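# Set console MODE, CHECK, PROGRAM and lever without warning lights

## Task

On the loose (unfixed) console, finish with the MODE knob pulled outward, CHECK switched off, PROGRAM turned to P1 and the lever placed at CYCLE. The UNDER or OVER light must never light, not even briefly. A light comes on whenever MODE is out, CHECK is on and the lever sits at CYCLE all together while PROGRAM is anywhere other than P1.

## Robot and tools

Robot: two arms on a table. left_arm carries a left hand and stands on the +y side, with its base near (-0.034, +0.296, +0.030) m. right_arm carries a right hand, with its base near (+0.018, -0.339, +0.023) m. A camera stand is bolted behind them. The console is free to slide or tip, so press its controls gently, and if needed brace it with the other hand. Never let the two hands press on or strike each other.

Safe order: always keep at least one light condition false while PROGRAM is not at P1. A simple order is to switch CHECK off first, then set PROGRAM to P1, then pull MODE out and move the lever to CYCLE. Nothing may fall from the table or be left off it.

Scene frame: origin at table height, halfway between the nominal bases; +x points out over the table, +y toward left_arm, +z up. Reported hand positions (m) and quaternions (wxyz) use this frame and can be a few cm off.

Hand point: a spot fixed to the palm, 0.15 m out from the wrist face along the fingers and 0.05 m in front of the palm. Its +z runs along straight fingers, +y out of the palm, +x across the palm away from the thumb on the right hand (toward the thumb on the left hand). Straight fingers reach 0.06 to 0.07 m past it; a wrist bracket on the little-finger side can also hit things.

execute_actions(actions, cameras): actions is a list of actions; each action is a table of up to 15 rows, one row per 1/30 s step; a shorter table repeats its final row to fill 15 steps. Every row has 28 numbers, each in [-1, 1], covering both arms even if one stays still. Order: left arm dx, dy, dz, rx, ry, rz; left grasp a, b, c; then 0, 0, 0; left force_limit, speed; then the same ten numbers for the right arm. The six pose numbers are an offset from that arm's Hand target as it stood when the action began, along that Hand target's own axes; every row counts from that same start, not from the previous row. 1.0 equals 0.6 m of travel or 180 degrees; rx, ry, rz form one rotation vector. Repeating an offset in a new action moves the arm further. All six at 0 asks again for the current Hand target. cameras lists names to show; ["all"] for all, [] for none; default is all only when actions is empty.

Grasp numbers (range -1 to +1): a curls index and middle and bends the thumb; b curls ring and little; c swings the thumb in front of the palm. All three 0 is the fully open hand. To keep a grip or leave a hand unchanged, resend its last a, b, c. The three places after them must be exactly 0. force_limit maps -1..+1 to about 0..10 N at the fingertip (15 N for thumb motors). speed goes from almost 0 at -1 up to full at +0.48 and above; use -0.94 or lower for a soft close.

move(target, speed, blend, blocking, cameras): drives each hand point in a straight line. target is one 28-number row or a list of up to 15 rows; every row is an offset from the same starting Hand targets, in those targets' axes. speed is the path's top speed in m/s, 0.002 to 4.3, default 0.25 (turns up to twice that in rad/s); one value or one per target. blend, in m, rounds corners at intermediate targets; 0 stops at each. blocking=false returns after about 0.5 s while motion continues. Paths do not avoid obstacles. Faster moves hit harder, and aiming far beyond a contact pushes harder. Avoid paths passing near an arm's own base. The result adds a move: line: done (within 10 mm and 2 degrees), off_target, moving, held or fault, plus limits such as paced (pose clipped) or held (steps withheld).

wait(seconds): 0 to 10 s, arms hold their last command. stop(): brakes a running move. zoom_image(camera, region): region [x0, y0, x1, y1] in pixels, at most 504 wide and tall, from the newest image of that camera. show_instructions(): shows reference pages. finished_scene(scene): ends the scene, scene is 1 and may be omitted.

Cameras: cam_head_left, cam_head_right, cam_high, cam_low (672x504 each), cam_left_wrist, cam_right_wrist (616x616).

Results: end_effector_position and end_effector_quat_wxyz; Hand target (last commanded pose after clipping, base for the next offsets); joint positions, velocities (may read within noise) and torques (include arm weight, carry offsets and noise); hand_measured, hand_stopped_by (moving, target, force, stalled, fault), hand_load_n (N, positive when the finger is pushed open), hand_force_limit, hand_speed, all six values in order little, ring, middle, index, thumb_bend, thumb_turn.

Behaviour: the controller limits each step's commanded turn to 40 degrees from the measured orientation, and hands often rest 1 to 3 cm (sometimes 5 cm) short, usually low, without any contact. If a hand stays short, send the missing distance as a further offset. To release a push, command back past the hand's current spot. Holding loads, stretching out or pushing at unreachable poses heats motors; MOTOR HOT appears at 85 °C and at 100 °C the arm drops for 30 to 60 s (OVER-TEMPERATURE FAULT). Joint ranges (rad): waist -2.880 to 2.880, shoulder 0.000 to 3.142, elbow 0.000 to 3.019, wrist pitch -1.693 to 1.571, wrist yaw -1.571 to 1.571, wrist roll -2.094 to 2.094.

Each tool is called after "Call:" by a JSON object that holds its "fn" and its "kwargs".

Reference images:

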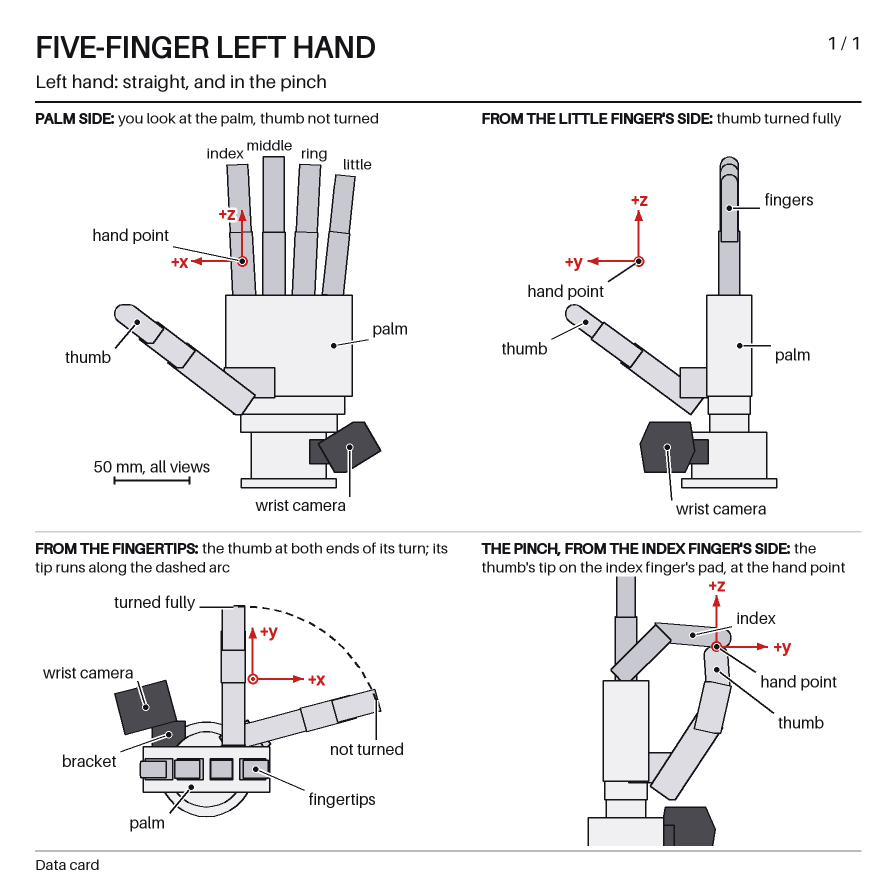

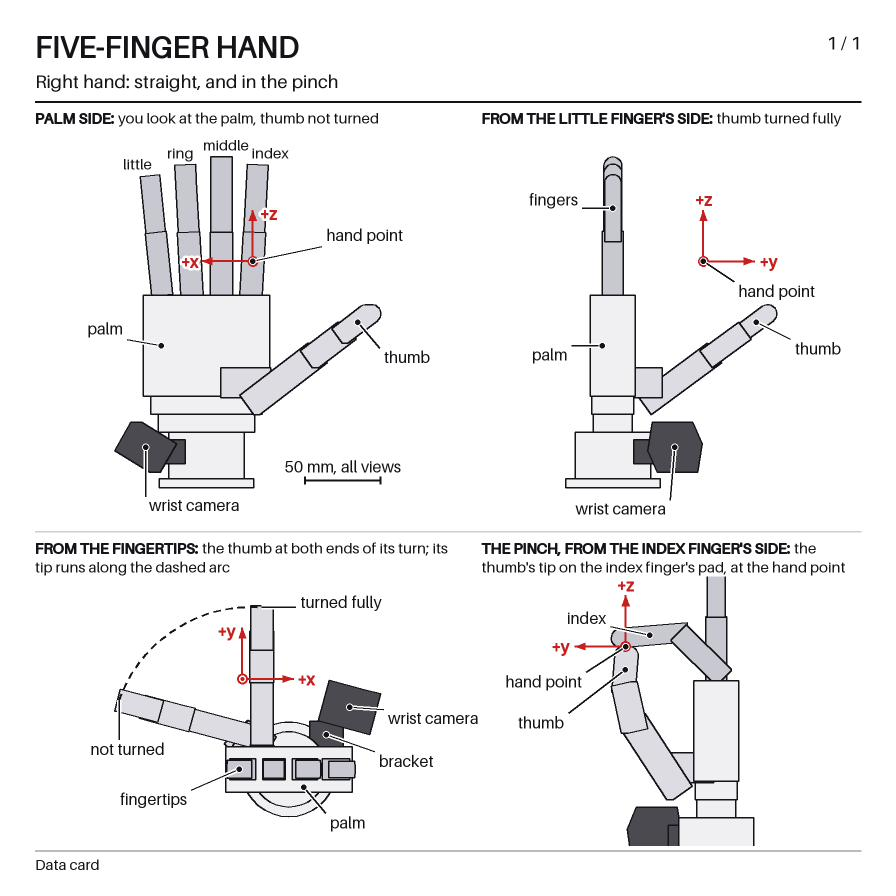

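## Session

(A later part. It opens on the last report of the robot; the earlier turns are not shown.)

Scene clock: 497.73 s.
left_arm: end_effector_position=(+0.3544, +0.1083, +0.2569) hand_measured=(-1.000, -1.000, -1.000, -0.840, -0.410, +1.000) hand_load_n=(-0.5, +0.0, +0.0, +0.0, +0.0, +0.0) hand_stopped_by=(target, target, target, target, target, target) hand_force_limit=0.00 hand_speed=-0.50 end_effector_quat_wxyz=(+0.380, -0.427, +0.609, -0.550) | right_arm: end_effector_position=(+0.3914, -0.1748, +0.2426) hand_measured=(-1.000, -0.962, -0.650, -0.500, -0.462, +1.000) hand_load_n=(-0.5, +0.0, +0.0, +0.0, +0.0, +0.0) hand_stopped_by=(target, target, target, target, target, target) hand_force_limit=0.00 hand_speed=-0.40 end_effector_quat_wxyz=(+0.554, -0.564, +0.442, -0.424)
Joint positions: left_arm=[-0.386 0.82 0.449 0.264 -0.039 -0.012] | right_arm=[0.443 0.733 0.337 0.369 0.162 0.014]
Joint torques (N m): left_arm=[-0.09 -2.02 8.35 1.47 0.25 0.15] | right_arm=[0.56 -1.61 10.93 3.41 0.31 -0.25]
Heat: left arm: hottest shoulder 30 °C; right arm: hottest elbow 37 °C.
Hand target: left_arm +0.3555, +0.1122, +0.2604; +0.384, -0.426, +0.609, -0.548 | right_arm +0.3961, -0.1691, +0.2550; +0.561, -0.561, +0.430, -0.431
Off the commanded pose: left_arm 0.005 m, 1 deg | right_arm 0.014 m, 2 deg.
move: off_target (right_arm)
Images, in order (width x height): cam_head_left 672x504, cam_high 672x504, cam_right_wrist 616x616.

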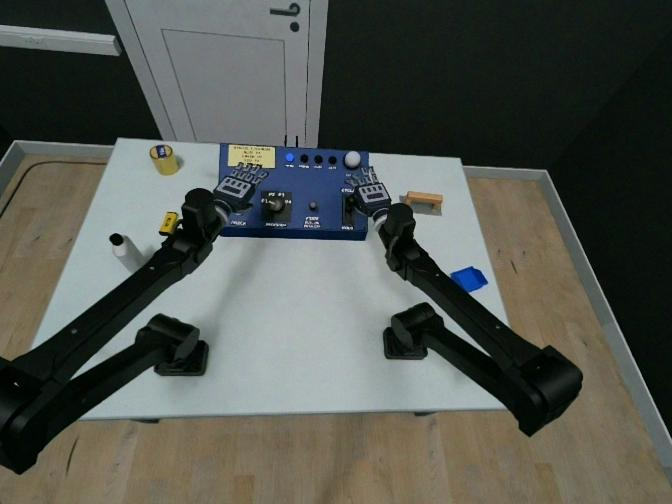

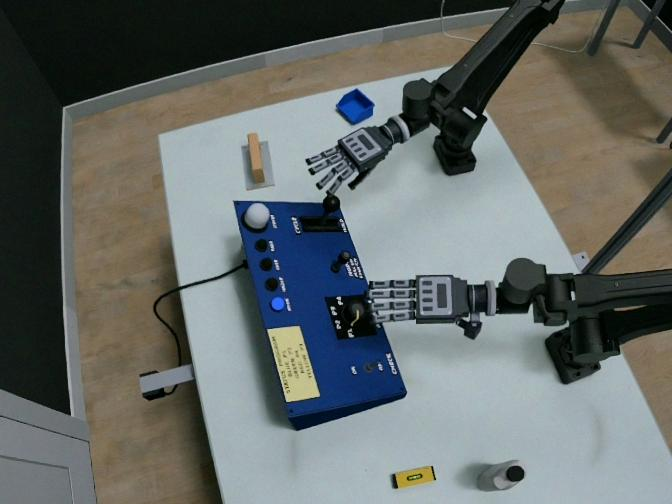

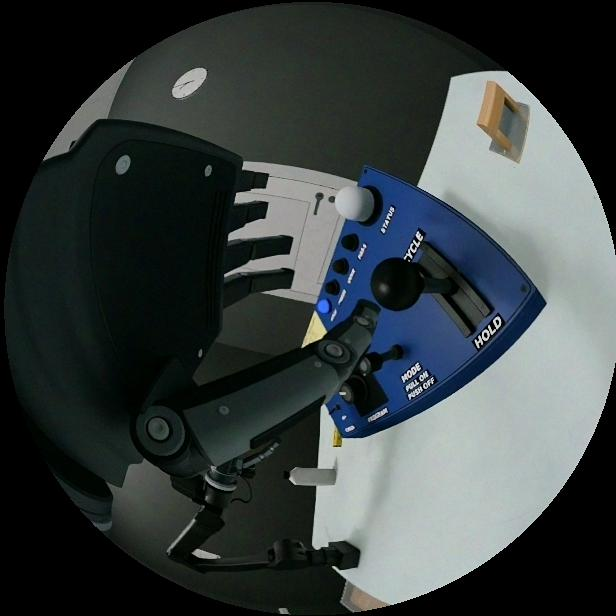

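Call:
{"fn": "move", "kwargs": {"target": [0, 0, 0, 0, 0, 0, 0, -0.8, 1, 0, 0, 0, 0, -0.5, 0, 0.0833, 0, 0, 0, 0, 0.25, 0, 1, 0, 0, 0, 0, -0.4], "speed": 0.06, "cameras": ["cam_right_wrist", "cam_high"]}}

Call:
{"fn": "zoom_image", "kwargs": {"camera": "cam_right_wrist", "region": [250, 180, 500, 430]}}

Call:
{"fn": "zoom_image", "kwargs": {"camera": "cam_high", "region": [220, 160, 420, 300]}}

Scene clock: 508.37 s.
left_arm: end_effector_position=(+0.3544, +0.1083, +0.2569) hand_measured=(-1.000, -1.000, -1.000, -0.840, -0.410, +1.000) hand_load_n=(+0.0, +0.0, -0.5, +0.0, +0.0, +0.0) hand_stopped_by=(target, target, target, target, target, target) hand_force_limit=0.00 hand_speed=-0.50 end_effector_quat_wxyz=(+0.380, -0.427, +0.609, -0.550) | right_arm: end_effector_position=(+0.3964, -0.1726, +0.2056) hand_measured=(-1.000, -0.962, -0.650, -0.500, -0.462, +1.000) hand_load_n=(+0.0, +0.0, +0.0, +0.0, +0.0, +0.0) hand_stopped_by=(target, target, target, target, target, target) hand_force_limit=0.00 hand_speed=-0.40 end_effector_quat_wxyz=(+0.560, -0.558, +0.438, -0.428)
Joint positions: left_arm=[-0.386 0.82 0.449 0.264 -0.039 -0.012] | right_arm=[0.443 0.871 0.259 0.606 0.162 0.014]
Joint torques (N m): left_arm=[-0.26 -2.08 8.38 1.47 0.26 0.14] | right_arm=[0.67 -2.37 8.18 3.51 0.28 -0.25]
Heat: left arm: hottest shoulder 30 °C; right arm: hottest elbow 37 °C.
Hand target: left_arm +0.3555, +0.1122, +0.2604; +0.384, -0.426, +0.609, -0.548 | right_arm +0.3961, -0.1691, +0.2051; +0.561, -0.561, +0.430, -0.431
Off the commanded pose: left_arm 0.005 m, 1 deg | right_arm 0.004 m, 1 deg.
move: done
Images, in order (width x height): cam_high 672x504, cam_right_wrist 616x616.

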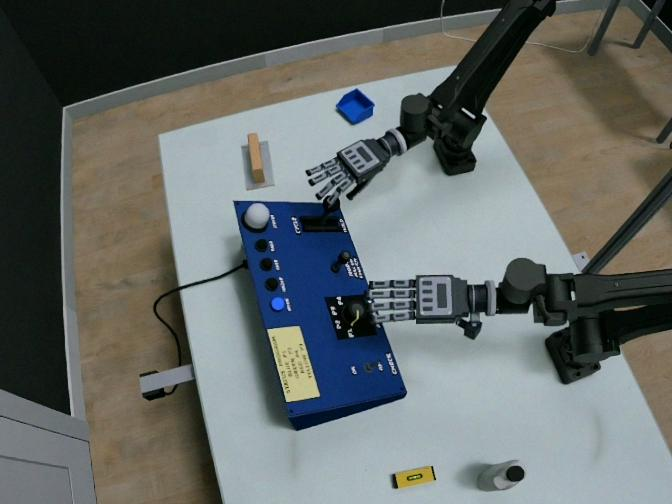

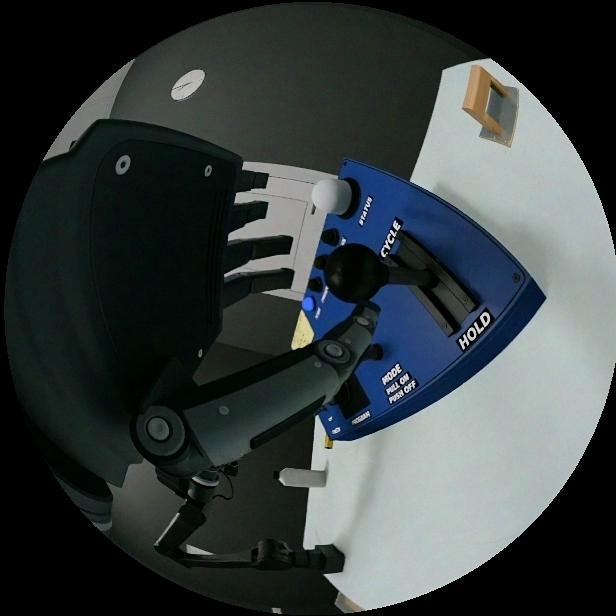

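Scaled by 2.016 from the camera's 616x616 image, which has a finer 880x880 frame.

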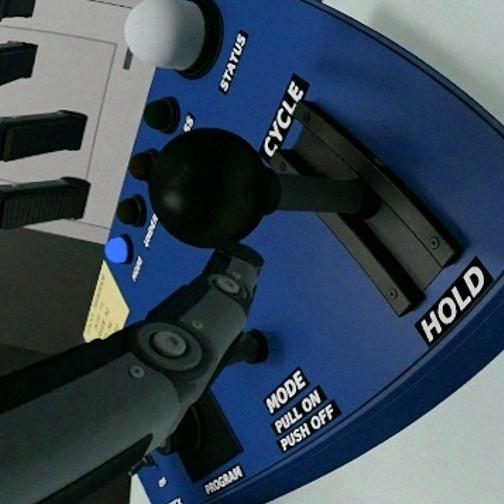

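Scaled by 2.520 from the camera's 672x504 image, which has a finer 960x720 frame.

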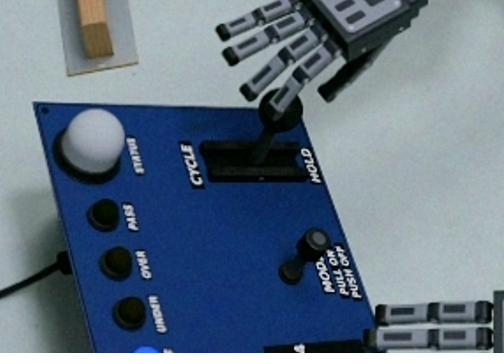

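Call:
{"fn": "move", "kwargs": {"target": [0, 0, 0, 0, 0, 0, 0, -0.8, 1, 0, 0, 0, 0, -0.5, 0.0173, -0.01, 0.0644, 0, 0, 0, 0.25, 0, 1, 0, 0, 0, 0, -0.4], "speed": 0.05, "cameras": ["cam_right_wrist", "cam_high", "cam_low"]}}

Call:
{"fn": "zoom_image", "kwargs": {"camera": "cam_right_wrist", "region": [250, 180, 500, 430]}}

Call:
{"fn": "zoom_image", "kwargs": {"camera": "cam_high", "region": [220, 160, 420, 300]}}

Scene clock: 517.27 s.
left_arm: end_effector_position=(+0.3544, +0.1083, +0.2569) hand_measured=(-1.000, -1.000, -1.000, -0.840, -0.410, +1.000) hand_load_n=(+0.0, +0.0, +0.0, -0.5, +0.0, +0.0) hand_stopped_by=(target, target, target, target, target, target) hand_force_limit=0.00 hand_speed=-0.50 end_effector_quat_wxyz=(+0.380, -0.427, +0.609, -0.550) | right_arm: end_effector_position=(+0.4201, -0.1694, +0.1904) hand_measured=(-1.000, -0.962, -0.650, -0.500, -0.462, +1.000) hand_load_n=(-0.5, -0.5, +0.0, +0.0, +0.5, +0.0) hand_stopped_by=(target, target, target, target, target, target) hand_force_limit=0.00 hand_speed=-0.40 end_effector_quat_wxyz=(+0.552, -0.573, +0.440, -0.416)
Joint positions: left_arm=[-0.386 0.82 0.449 0.264 -0.039 -0.012] | right_arm=[0.401 1.008 0.303 0.661 0.104 0.013]
Joint torques (N m): left_arm=[0.32 -2.37 8.43 1.47 0.2 0.15] | right_arm=[-1.44 -3.49 11.19 3.43 0.06 -0.24]
Heat: left arm: hottest shoulder 30 °C; right arm: hottest elbow 37 °C.
Hand target: left_arm +0.3555, +0.1122, +0.2604; +0.384, -0.426, +0.609, -0.548 | right_arm +0.4361, -0.1691, +0.2111; +0.561, -0.561, +0.430, -0.431
Off the commanded pose: left_arm 0.005 m, 1 deg | right_arm 0.026 m, 3 deg.
move: off_target (right_arm)
Images, in order (width x height): cam_high 672x504, cam_low 672x504, cam_right_wrist 616x616.

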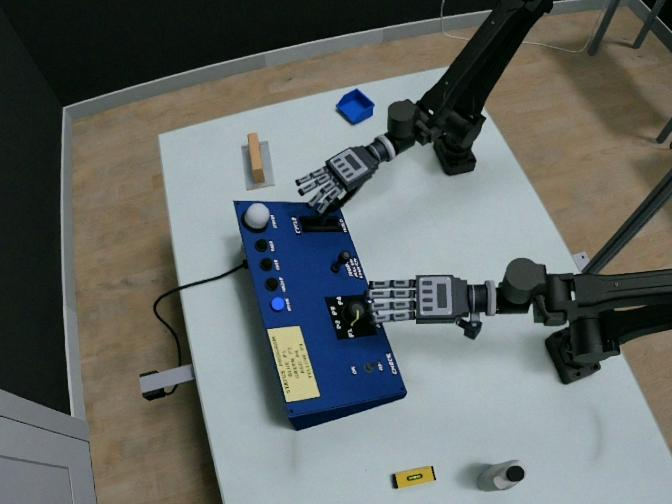

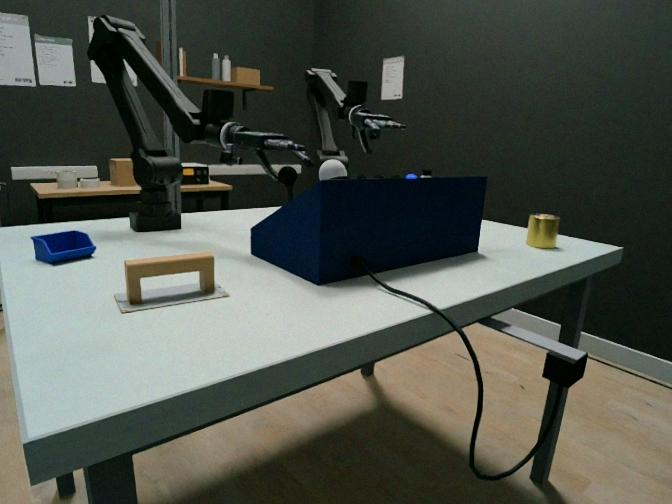

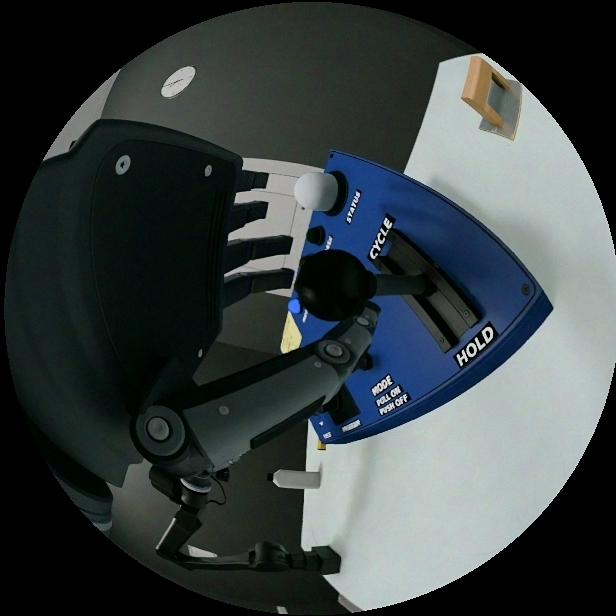

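Scaled by 2.016 from the camera's 616x616 image, which has a finer 880x880 frame.

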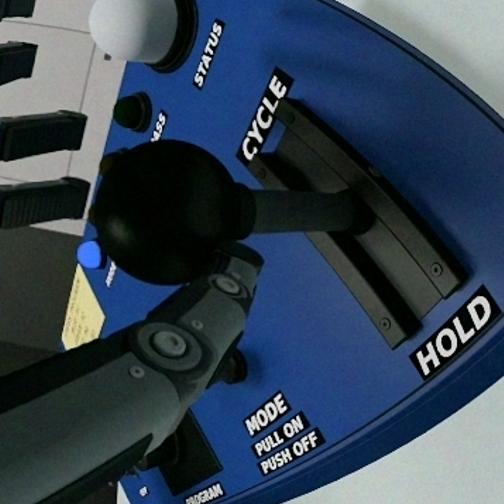

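Scaled by 2.520 from the camera's 672x504 image, which has a finer 960x720 frame.

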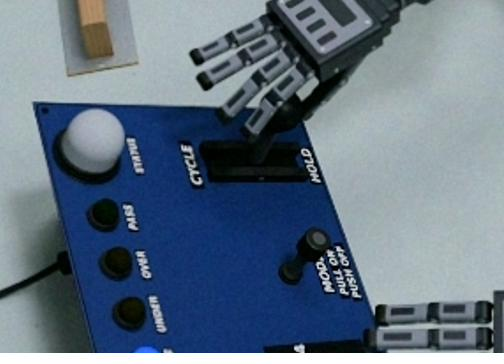

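Call:
{"fn": "move", "kwargs": {"target": [0, 0, 0, 0, 0, 0, 0, -0.8, 1, 0, 0, 0, 0, -0.5, 0.0065, -0.01, 0.0242, 0, 0, 0, 0.25, 0, 1, 0, 0, 0, 0, -0.4], "speed": 0.04, "cameras": ["cam_right_wrist", "cam_high", "cam_low"]}}

Call:
{"fn": "zoom_image", "kwargs": {"camera": "cam_right_wrist", "region": [250, 180, 500, 430]}}

Call:
{"fn": "zoom_image", "kwargs": {"camera": "cam_high", "region": [220, 160, 420, 300]}}

Scene clock: 530.10 s.
left_arm: end_effector_position=(+0.3544, +0.1083, +0.2569) hand_measured=(-1.000, -1.000, -1.000, -0.840, -0.410, +1.000) hand_load_n=(+0.0, +0.0, -0.5, +0.0, +0.0, +0.0) hand_stopped_by=(target, target, target, target, target, target) hand_force_limit=0.00 hand_speed=-0.50 end_effector_quat_wxyz=(+0.380, -0.427, +0.609, -0.550) | right_arm: end_effector_position=(+0.4328, -0.1692, +0.1951) hand_measured=(-1.000, -0.962, -0.650, -0.500, -0.462, +1.000) hand_load_n=(-0.5, +0.0, +0.0, +0.0, +1.5, +0.0) hand_stopped_by=(target, target, target, target, target, target) hand_force_limit=0.00 hand_speed=-0.40 end_effector_quat_wxyz=(+0.552, -0.573, +0.440, -0.416)
Joint positions: left_arm=[-0.386 0.82 0.449 0.264 -0.039 -0.012] | right_arm=[0.382 1.042 0.336 0.661 0.083 0.013]
Joint torques (N m): left_arm=[-0.32 -1.49 8.23 1.54 0.24 0.18] | right_arm=[-1.55 -3.96 11.85 3.28 0.08 -0.24]
Heat: left arm: hottest shoulder 30 °C; right arm: hottest elbow 36 °C.
Hand target: left_arm +0.3555, +0.1122, +0.2604; +0.384, -0.426, +0.609, -0.548 | right_arm +0.4511, -0.1690, +0.2170; +0.561, -0.561, +0.430, -0.431
Off the commanded pose: left_arm 0.005 m, 1 deg | right_arm 0.029 m, 3 deg.
move: off_target (right_arm)
Images, in order (width x height): cam_high 672x504, cam_low 672x504, cam_right_wrist 616x616.

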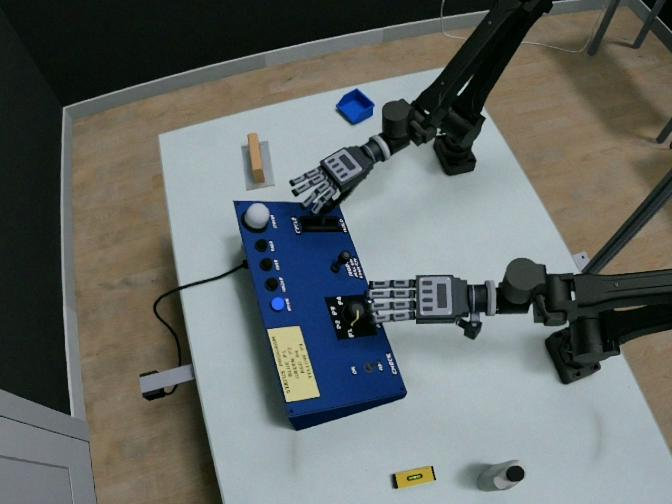

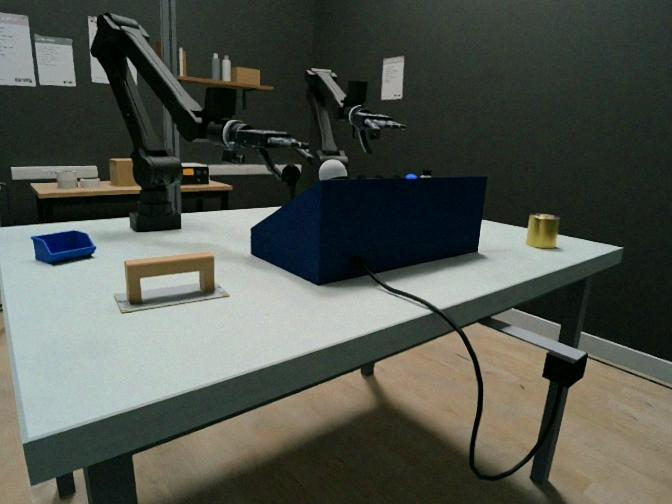

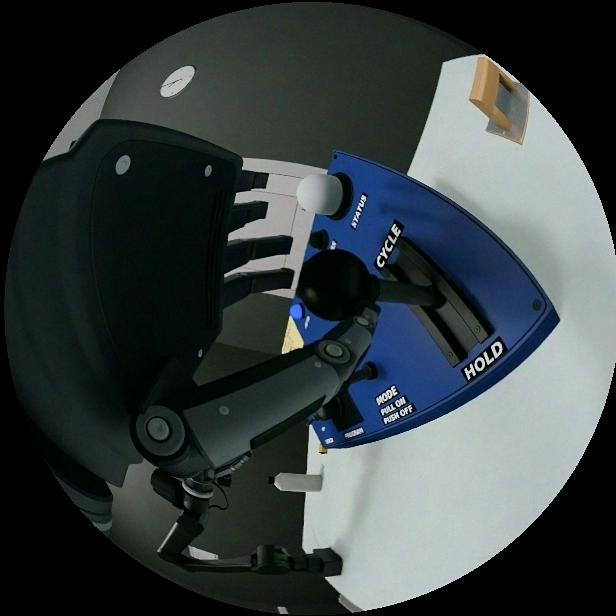

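Scaled by 2.016 from the camera's 616x616 image, which has a finer 880x880 frame.

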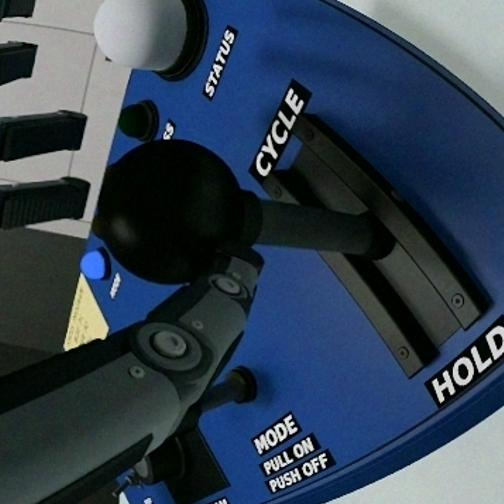

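Scaled by 2.520 from the camera's 672x504 image, which has a finer 960x720 frame.

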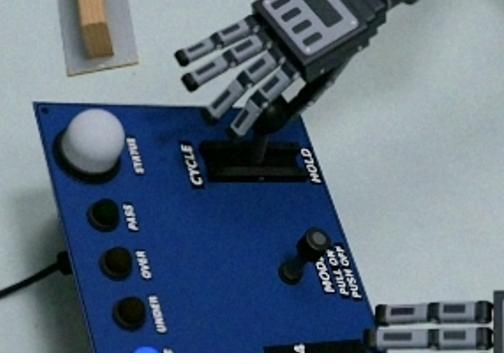

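Call:
{"fn": "move", "kwargs": {"target": [0, 0, 0, 0, 0, 0, 0, -0.8, 1, 0, 0, 0, 0, -0.5, 0.0086, -0.0033, 0.0322, 0, 0, 0, 0.25, 0, 1, 0, 0, 0, 0, -0.4], "speed": 0.04, "cameras": ["cam_right_wrist", "cam_high", "cam_low"]}}

Call:
{"fn": "zoom_image", "kwargs": {"camera": "cam_right_wrist", "region": [250, 180, 500, 430]}}

Call:
{"fn": "zoom_image", "kwargs": {"camera": "cam_high", "region": [220, 160, 420, 300]}}

Call:
{"fn": "zoom_image", "kwargs": {"camera": "cam_low", "region": [230, 100, 370, 240]}}

Scene clock: 534.27 s.
left_arm: end_effector_position=(+0.3544, +0.1083, +0.2569) hand_measured=(-1.000, -1.000, -1.000, -0.840, -0.410, +1.000) hand_load_n=(+0.0, +0.0, +0.0, +0.0, +0.0, +0.5) hand_stopped_by=(target, target, target, target, target, target) hand_force_limit=0.00 hand_speed=-0.50 end_effector_quat_wxyz=(+0.380, -0.427, +0.609, -0.550) | right_arm: end_effector_position=(+0.4508, -0.1686, +0.1933) hand_measured=(-1.000, -0.962, -0.650, -0.500, -0.462, +1.000) hand_load_n=(+0.0, +0.0, +0.0, +0.0, +2.0, +0.0) hand_stopped_by=(target, target, target, target, target, target) hand_force_limit=0.00 hand_speed=-0.40 end_effector_quat_wxyz=(+0.549, -0.577, +0.442, -0.412)
Joint positions: left_arm=[-0.386 0.82 0.449 0.264 -0.039 -0.012] | right_arm=[0.36 1.105 0.38 0.668 0.059 0.013]
Joint torques (N m): left_arm=[0.03 -1.96 8.38 1.43 0.25 0.15] | right_arm=[-1.55 -4.66 11.77 3.67 0.1 -0.23]
Heat: left arm: hottest shoulder 30 °C; right arm: hottest elbow 37 °C.
Hand target: left_arm +0.3555, +0.1122, +0.2604; +0.384, -0.426, +0.609, -0.548 | right_arm +0.4710, -0.1690, +0.2190; +0.561, -0.561, +0.430, -0.431
Off the commanded pose: left_arm 0.005 m, 1 deg | right_arm 0.033 m, 3 deg.
move: off_target (right_arm)
Images, in order (width x height): cam_high 672x504, cam_low 672x504, cam_right_wrist 616x616.

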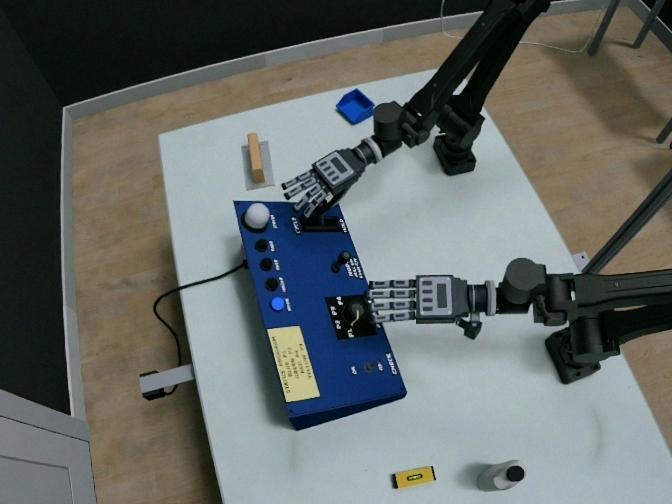

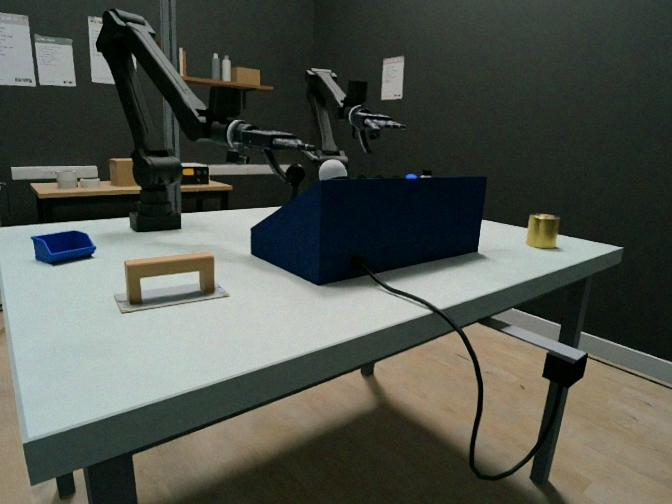

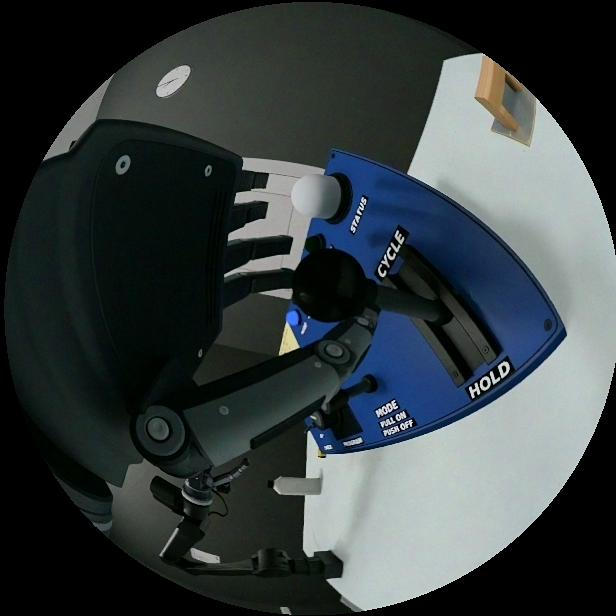

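Scaled by 2.016 from the camera's 616x616 image, which has a finer 880x880 frame.

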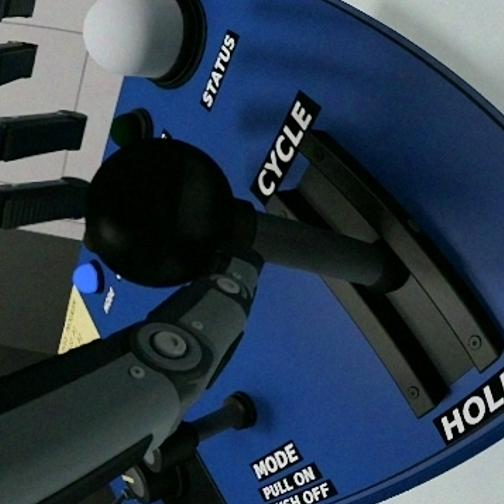

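Scaled by 2.520 from the camera's 672x504 image, which has a finer 960x720 frame.

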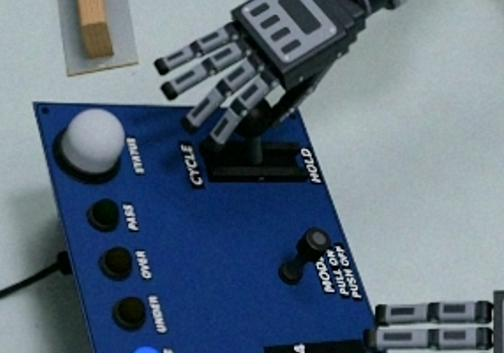

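Scaled by 3.600 from the camera's 672x504 image, which has a finer 960x720 frame.

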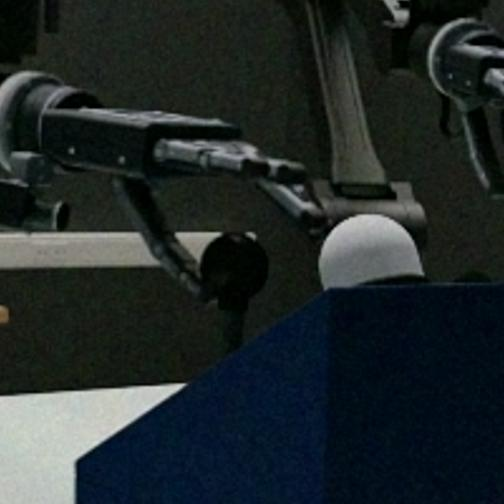

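Call:
{"fn": "move", "kwargs": {"target": [0, 0, 0, 0, 0, 0, 0, -0.8, 1, 0, 0, 0, 0, -0.5, 0.0086, 0.0017, 0.0322, 0, 0, 0, 0.25, 0, 1, 0, 0, 0, 0, -0.4], "speed": 0.04, "cameras": ["cam_right_wrist", "cam_high", "cam_low"]}}

Call:
{"fn": "zoom_image", "kwargs": {"camera": "cam_right_wrist", "region": [250, 180, 500, 430]}}

Call:
{"fn": "zoom_image", "kwargs": {"camera": "cam_low", "region": [230, 100, 370, 240]}}

Scene clock: 537.43 s.
left_arm: end_effector_position=(+0.3544, +0.1083, +0.2569) hand_measured=(-1.000, -1.000, -1.000, -0.840, -0.410, +1.000) hand_load_n=(+0.0, -0.5, +0.0, +0.0, +0.0, +0.5) hand_stopped_by=(target, target, target, target, target, target) hand_force_limit=0.00 hand_speed=-0.50 end_effector_quat_wxyz=(+0.380, -0.427, +0.609, -0.550) | right_arm: end_effector_position=(+0.4592, -0.1685, +0.1886) hand_measured=(-1.000, -0.962, -0.650, -0.500, -0.464, +1.000) hand_load_n=(+0.0, +0.0, +0.0, +0.0, +8.5, +0.0) hand_stopped_by=(target, target, target, target, target, target) hand_force_limit=0.00 hand_speed=-0.40 end_effector_quat_wxyz=(+0.548, -0.582, +0.442, -0.407)
Joint positions: left_arm=[-0.386 0.82 0.449 0.264 -0.039 -0.012] | right_arm=[0.344 1.145 0.397 0.681 0.033 0.013]
Joint torques (N m): left_arm=[0.03 -2.32 8.35 1.42 0.23 0.16] | right_arm=[-1.96 -3.66 13.52 3.93 0.32 -0.23]
Heat: left arm: hottest shoulder 30 °C; right arm: hottest elbow 37 °C.
Hand target: left_arm +0.3555, +0.1122, +0.2604; +0.384, -0.426, +0.609, -0.548 | right_arm +0.4911, -0.1691, +0.2180; +0.561, -0.561, +0.430, -0.431
Off the commanded pose: left_arm 0.005 m, 1 deg | right_arm 0.043 m, 4 deg.
move: off_target (right_arm)
Images, in order (width x height): cam_high 672x504, cam_low 672x504, cam_right_wrist 616x616.

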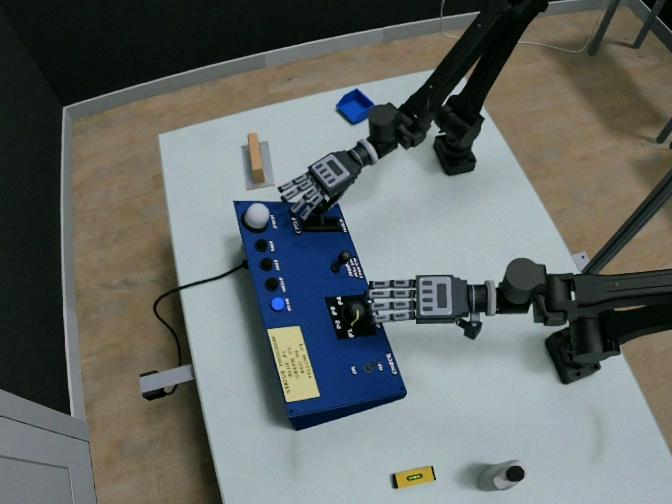

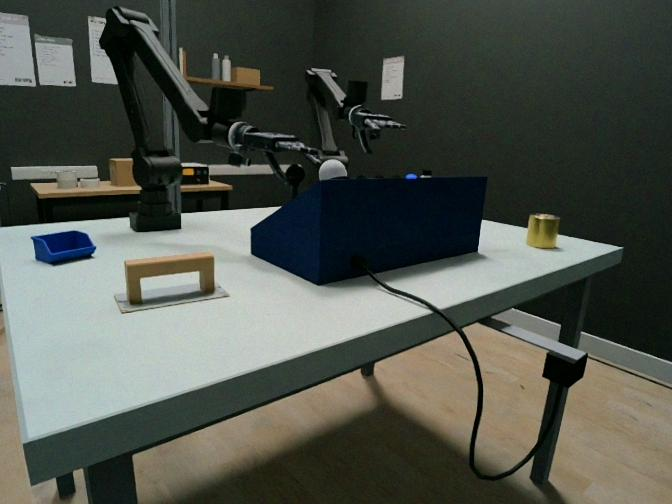

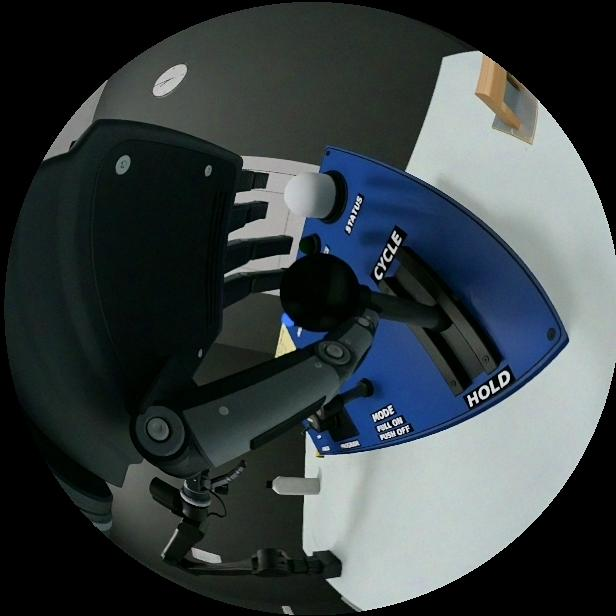

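Scaled by 2.016 from the camera's 616x616 image, which has a finer 880x880 frame.

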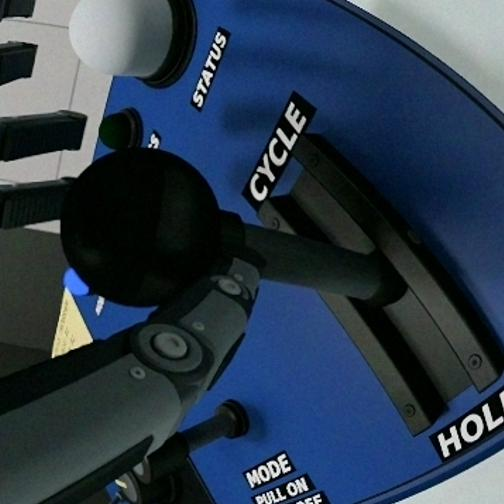

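Scaled by 3.600 from the camera's 672x504 image, which has a finer 960x720 frame.

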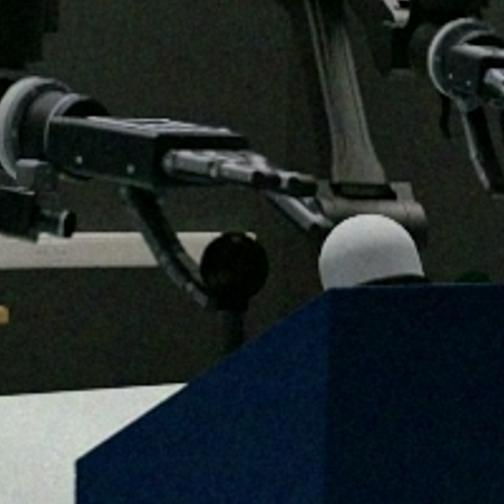

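Call:
{"fn": "move", "kwargs": {"target": [[0, 0, 0, 0, 0, 0, 0, -0.8, 1, 0, 0, 0, 0, -0.5, -0.0148, 0.029, -0.051, 0, 0, 0, 0, 0, 1, 0, 0, 0, 0, -0.4], [0, 0, 0, 0, 0, 0, 0, -0.8, 1, 0, 0, 0, 0, -0.5, -0.0364, 0.0207, -0.1315, 0, 0, 0, 0, 0, 1, 0, 0, 0, 0, -0.4]], "speed": 0.06, "cameras": ["cam_right_wrist", "cam_high", "cam_low"]}}

Call:
{"fn": "zoom_image", "kwargs": {"camera": "cam_right_wrist", "region": [250, 180, 500, 430]}}

Call:
{"fn": "zoom_image", "kwargs": {"camera": "cam_low", "region": [230, 100, 370, 240]}}

Call:
{"fn": "zoom_image", "kwargs": {"camera": "cam_high", "region": [220, 160, 420, 300]}}

Scene clock: 558.83 s.
left_arm: end_effector_position=(+0.3544, +0.1083, +0.2569) hand_measured=(-1.000, -1.000, -1.000, -0.840, -0.410, +1.000) hand_load_n=(+0.0, +0.0, +0.0, +0.0, +0.0, +0.0) hand_stopped_by=(target, target, target, target, target, target) hand_force_limit=0.00 hand_speed=-0.50 end_effector_quat_wxyz=(+0.380, -0.427, +0.609, -0.550) | right_arm: end_effector_position=(+0.4127, -0.1710, +0.2074) hand_measured=(-1.000, -1.000, -1.000, -1.000, -0.650, +1.000) hand_load_n=(+0.0, +0.0, +0.0, +0.0, +0.0, +0.0) hand_stopped_by=(target, target, target, target, target, target) hand_force_limit=0.00 hand_speed=-0.40 end_effector_quat_wxyz=(+0.564, -0.554, +0.435, -0.431)
Joint positions: left_arm=[-0.386 0.82 0.449 0.264 -0.039 -0.012] | right_arm=[0.421 0.949 0.285 0.671 0.14 0.013]
Joint torques (N m): left_arm=[-0.44 -2.08 8.46 1.32 0.29 0.12] | right_arm=[0.73 -4.37 7.86 2.21 0.3 -0.23]
Heat: left arm: hottest shoulder 29 °C; right arm: hottest elbow 37 °C.
Hand target: left_arm +0.3555, +0.1122, +0.2604; +0.384, -0.426, +0.609, -0.548 | right_arm +0.4093, -0.1683, +0.2058; +0.561, -0.561, +0.430, -0.431
Off the commanded pose: left_arm 0.005 m, 1 deg | right_arm 0.005 m, 1 deg.
move: done
Images, in order (width x height): cam_high 672x504, cam_low 672x504, cam_right_wrist 616x616.

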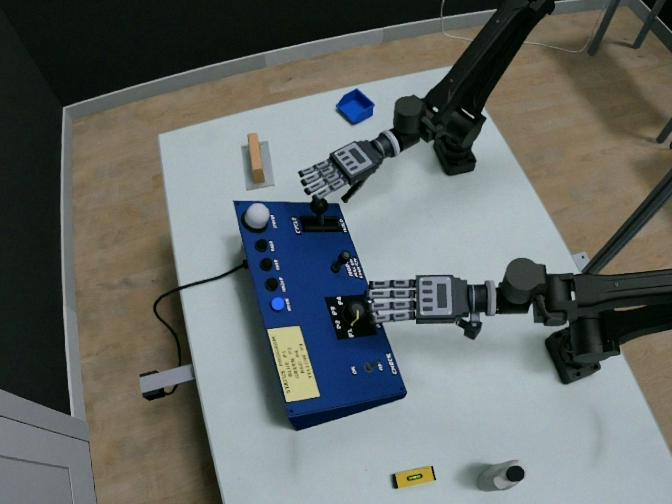

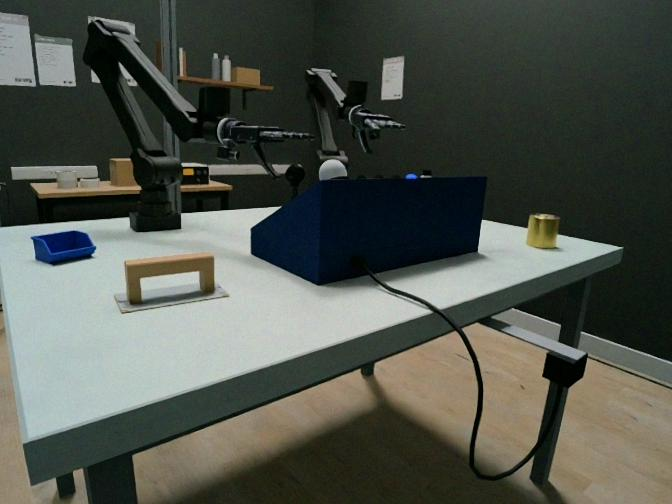

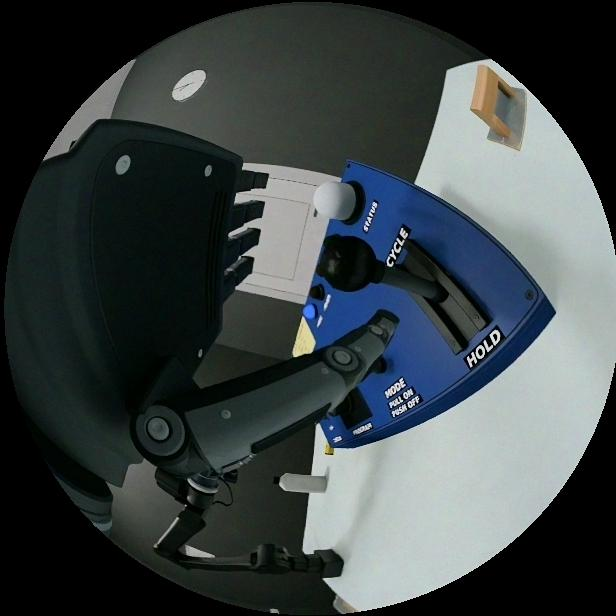

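Scaled by 2.016 from the camera's 616x616 image, which has a finer 880x880 frame.

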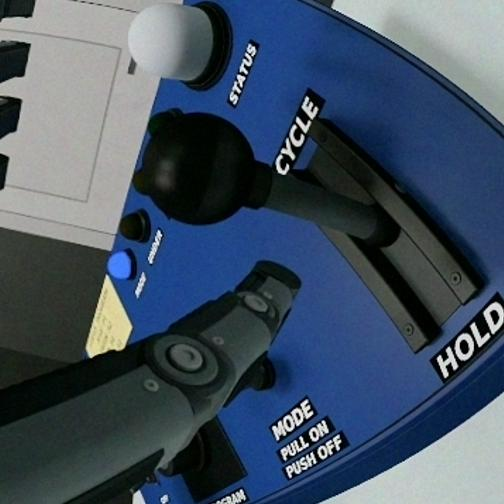

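Scaled by 3.600 from the camera's 672x504 image, which has a finer 960x720 frame.

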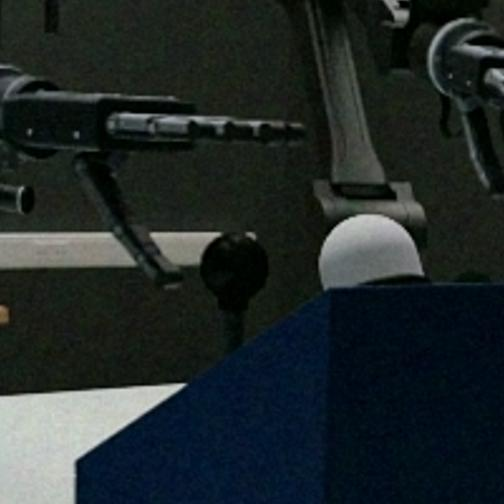

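Scaled by 2.520 from the camera's 672x504 image, which has a finer 960x720 frame.

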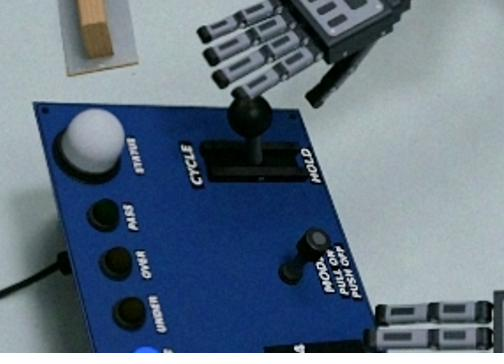

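Call:
{"fn": "move", "kwargs": {"target": [[0, 0, 0, 0, 0, 0, 0, -0.8, 1, 0, 0, 0, 0, -0.5, 0, -0.0167, 0, 0, 0, 0, 0.25, 0, 1, 0, 0, 0, 0, -0.4], [0, 0, 0, 0, 0, 0, 0, -0.8, 1, 0, 0, 0, 0, -0.5, 0.0151, -0.03, 0.0564, 0, 0, 0, 0.25, 0, 1, 0, 0, 0, 0, -0.4]], "speed": 0.05, "cameras": ["cam_right_wrist", "cam_high", "cam_low"]}}

Call:
{"fn": "zoom_image", "kwargs": {"camera": "cam_right_wrist", "region": [250, 180, 500, 430]}}

Call:
{"fn": "zoom_image", "kwargs": {"camera": "cam_low", "region": [230, 100, 370, 240]}}

Scene clock: 573.10 s.
left_arm: end_effector_position=(+0.3544, +0.1083, +0.2569) hand_measured=(-1.000, -1.000, -1.000, -0.840, -0.410, +1.000) hand_load_n=(+0.0, +0.0, +0.0, +0.0, +0.0, +0.0) hand_stopped_by=(target, target, target, target, target, target) hand_force_limit=0.00 hand_speed=-0.50 end_effector_quat_wxyz=(+0.380, -0.427, +0.609, -0.550) | right_arm: end_effector_position=(+0.4288, -0.1684, +0.2031) hand_measured=(-1.000, -0.962, -0.650, -0.500, -0.462, +1.000) hand_load_n=(+0.0, +0.0, +0.0, +0.0, +0.0, +0.0) hand_stopped_by=(target, target, target, target, target, target) hand_force_limit=0.00 hand_speed=-0.40 end_effector_quat_wxyz=(+0.552, -0.573, +0.439, -0.417)
Joint positions: left_arm=[-0.386 0.82 0.449 0.264 -0.039 -0.012] | right_arm=[0.392 1.002 0.341 0.619 0.095 0.012]
Joint torques (N m): left_arm=[0.32 -1.96 8.21 1.43 0.24 0.19] | right_arm=[-1.38 -3.66 11.47 3.36 0.06 -0.23]
Heat: left arm: hottest shoulder 29 °C; right arm: hottest elbow 36 °C.
Hand target: left_arm +0.3555, +0.1122, +0.2604; +0.384, -0.426, +0.609, -0.548 | right_arm +0.4444, -0.1684, +0.2236; +0.561, -0.561, +0.430, -0.431
Off the commanded pose: left_arm 0.005 m, 1 deg | right_arm 0.026 m, 3 deg.
move: off_target (right_arm)
Images, in order (width x height): cam_high 672x504, cam_low 672x504, cam_right_wrist 616x616.

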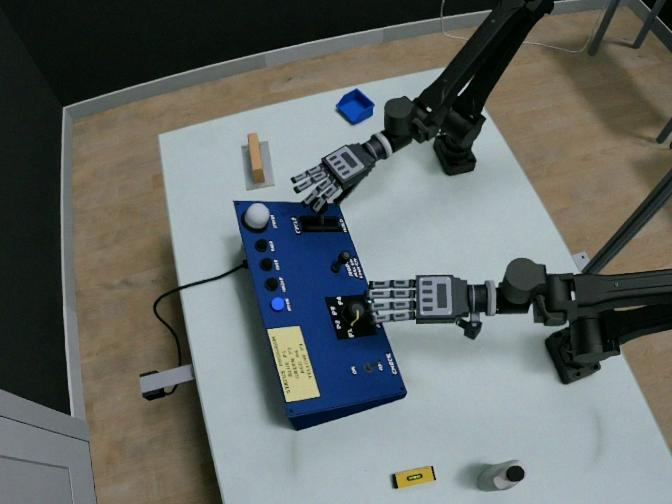

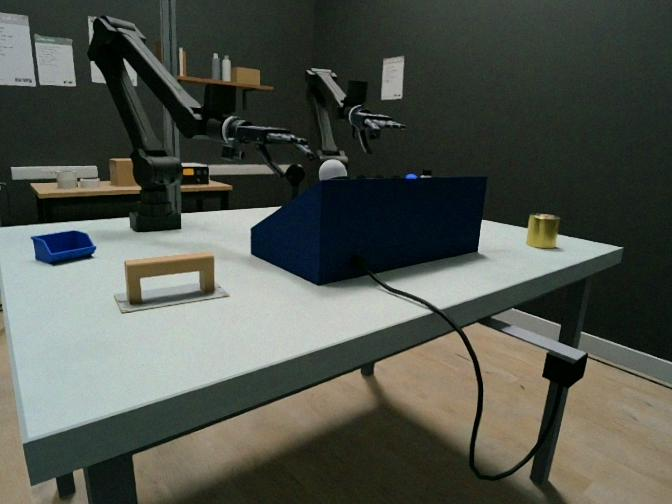

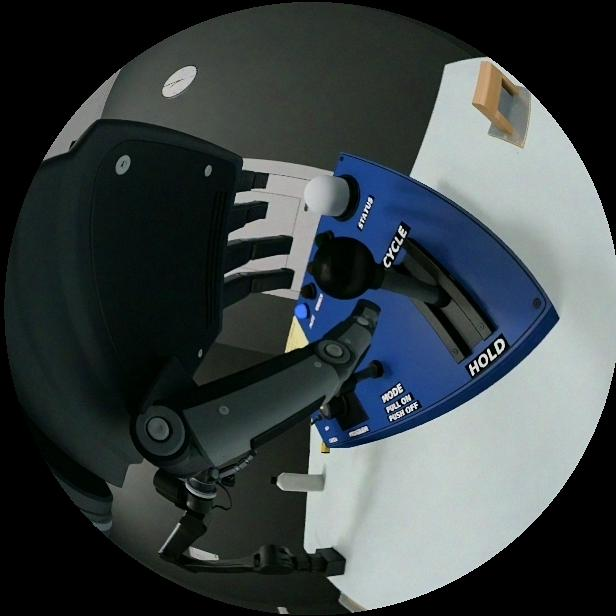

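Scaled by 2.016 from the camera's 616x616 image, which has a finer 880x880 frame.

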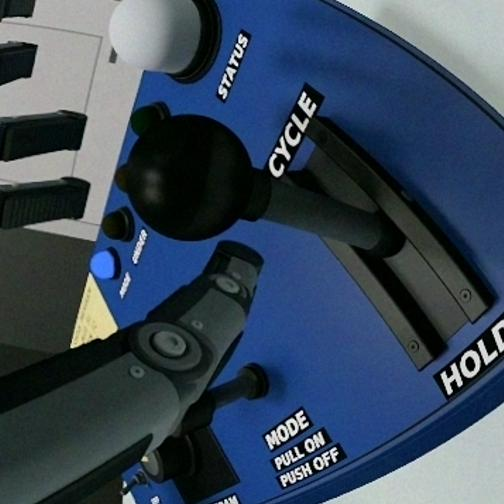

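Scaled by 3.600 from the camera's 672x504 image, which has a finer 960x720 frame.

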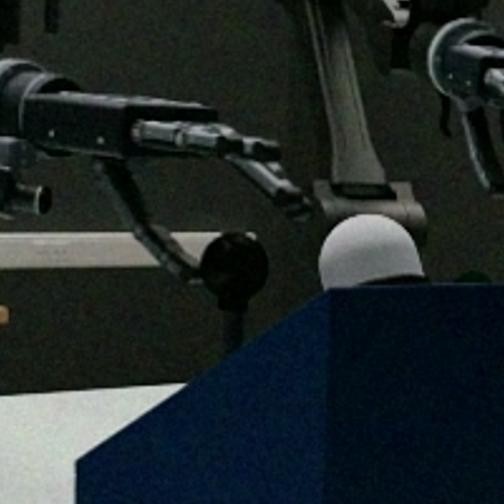

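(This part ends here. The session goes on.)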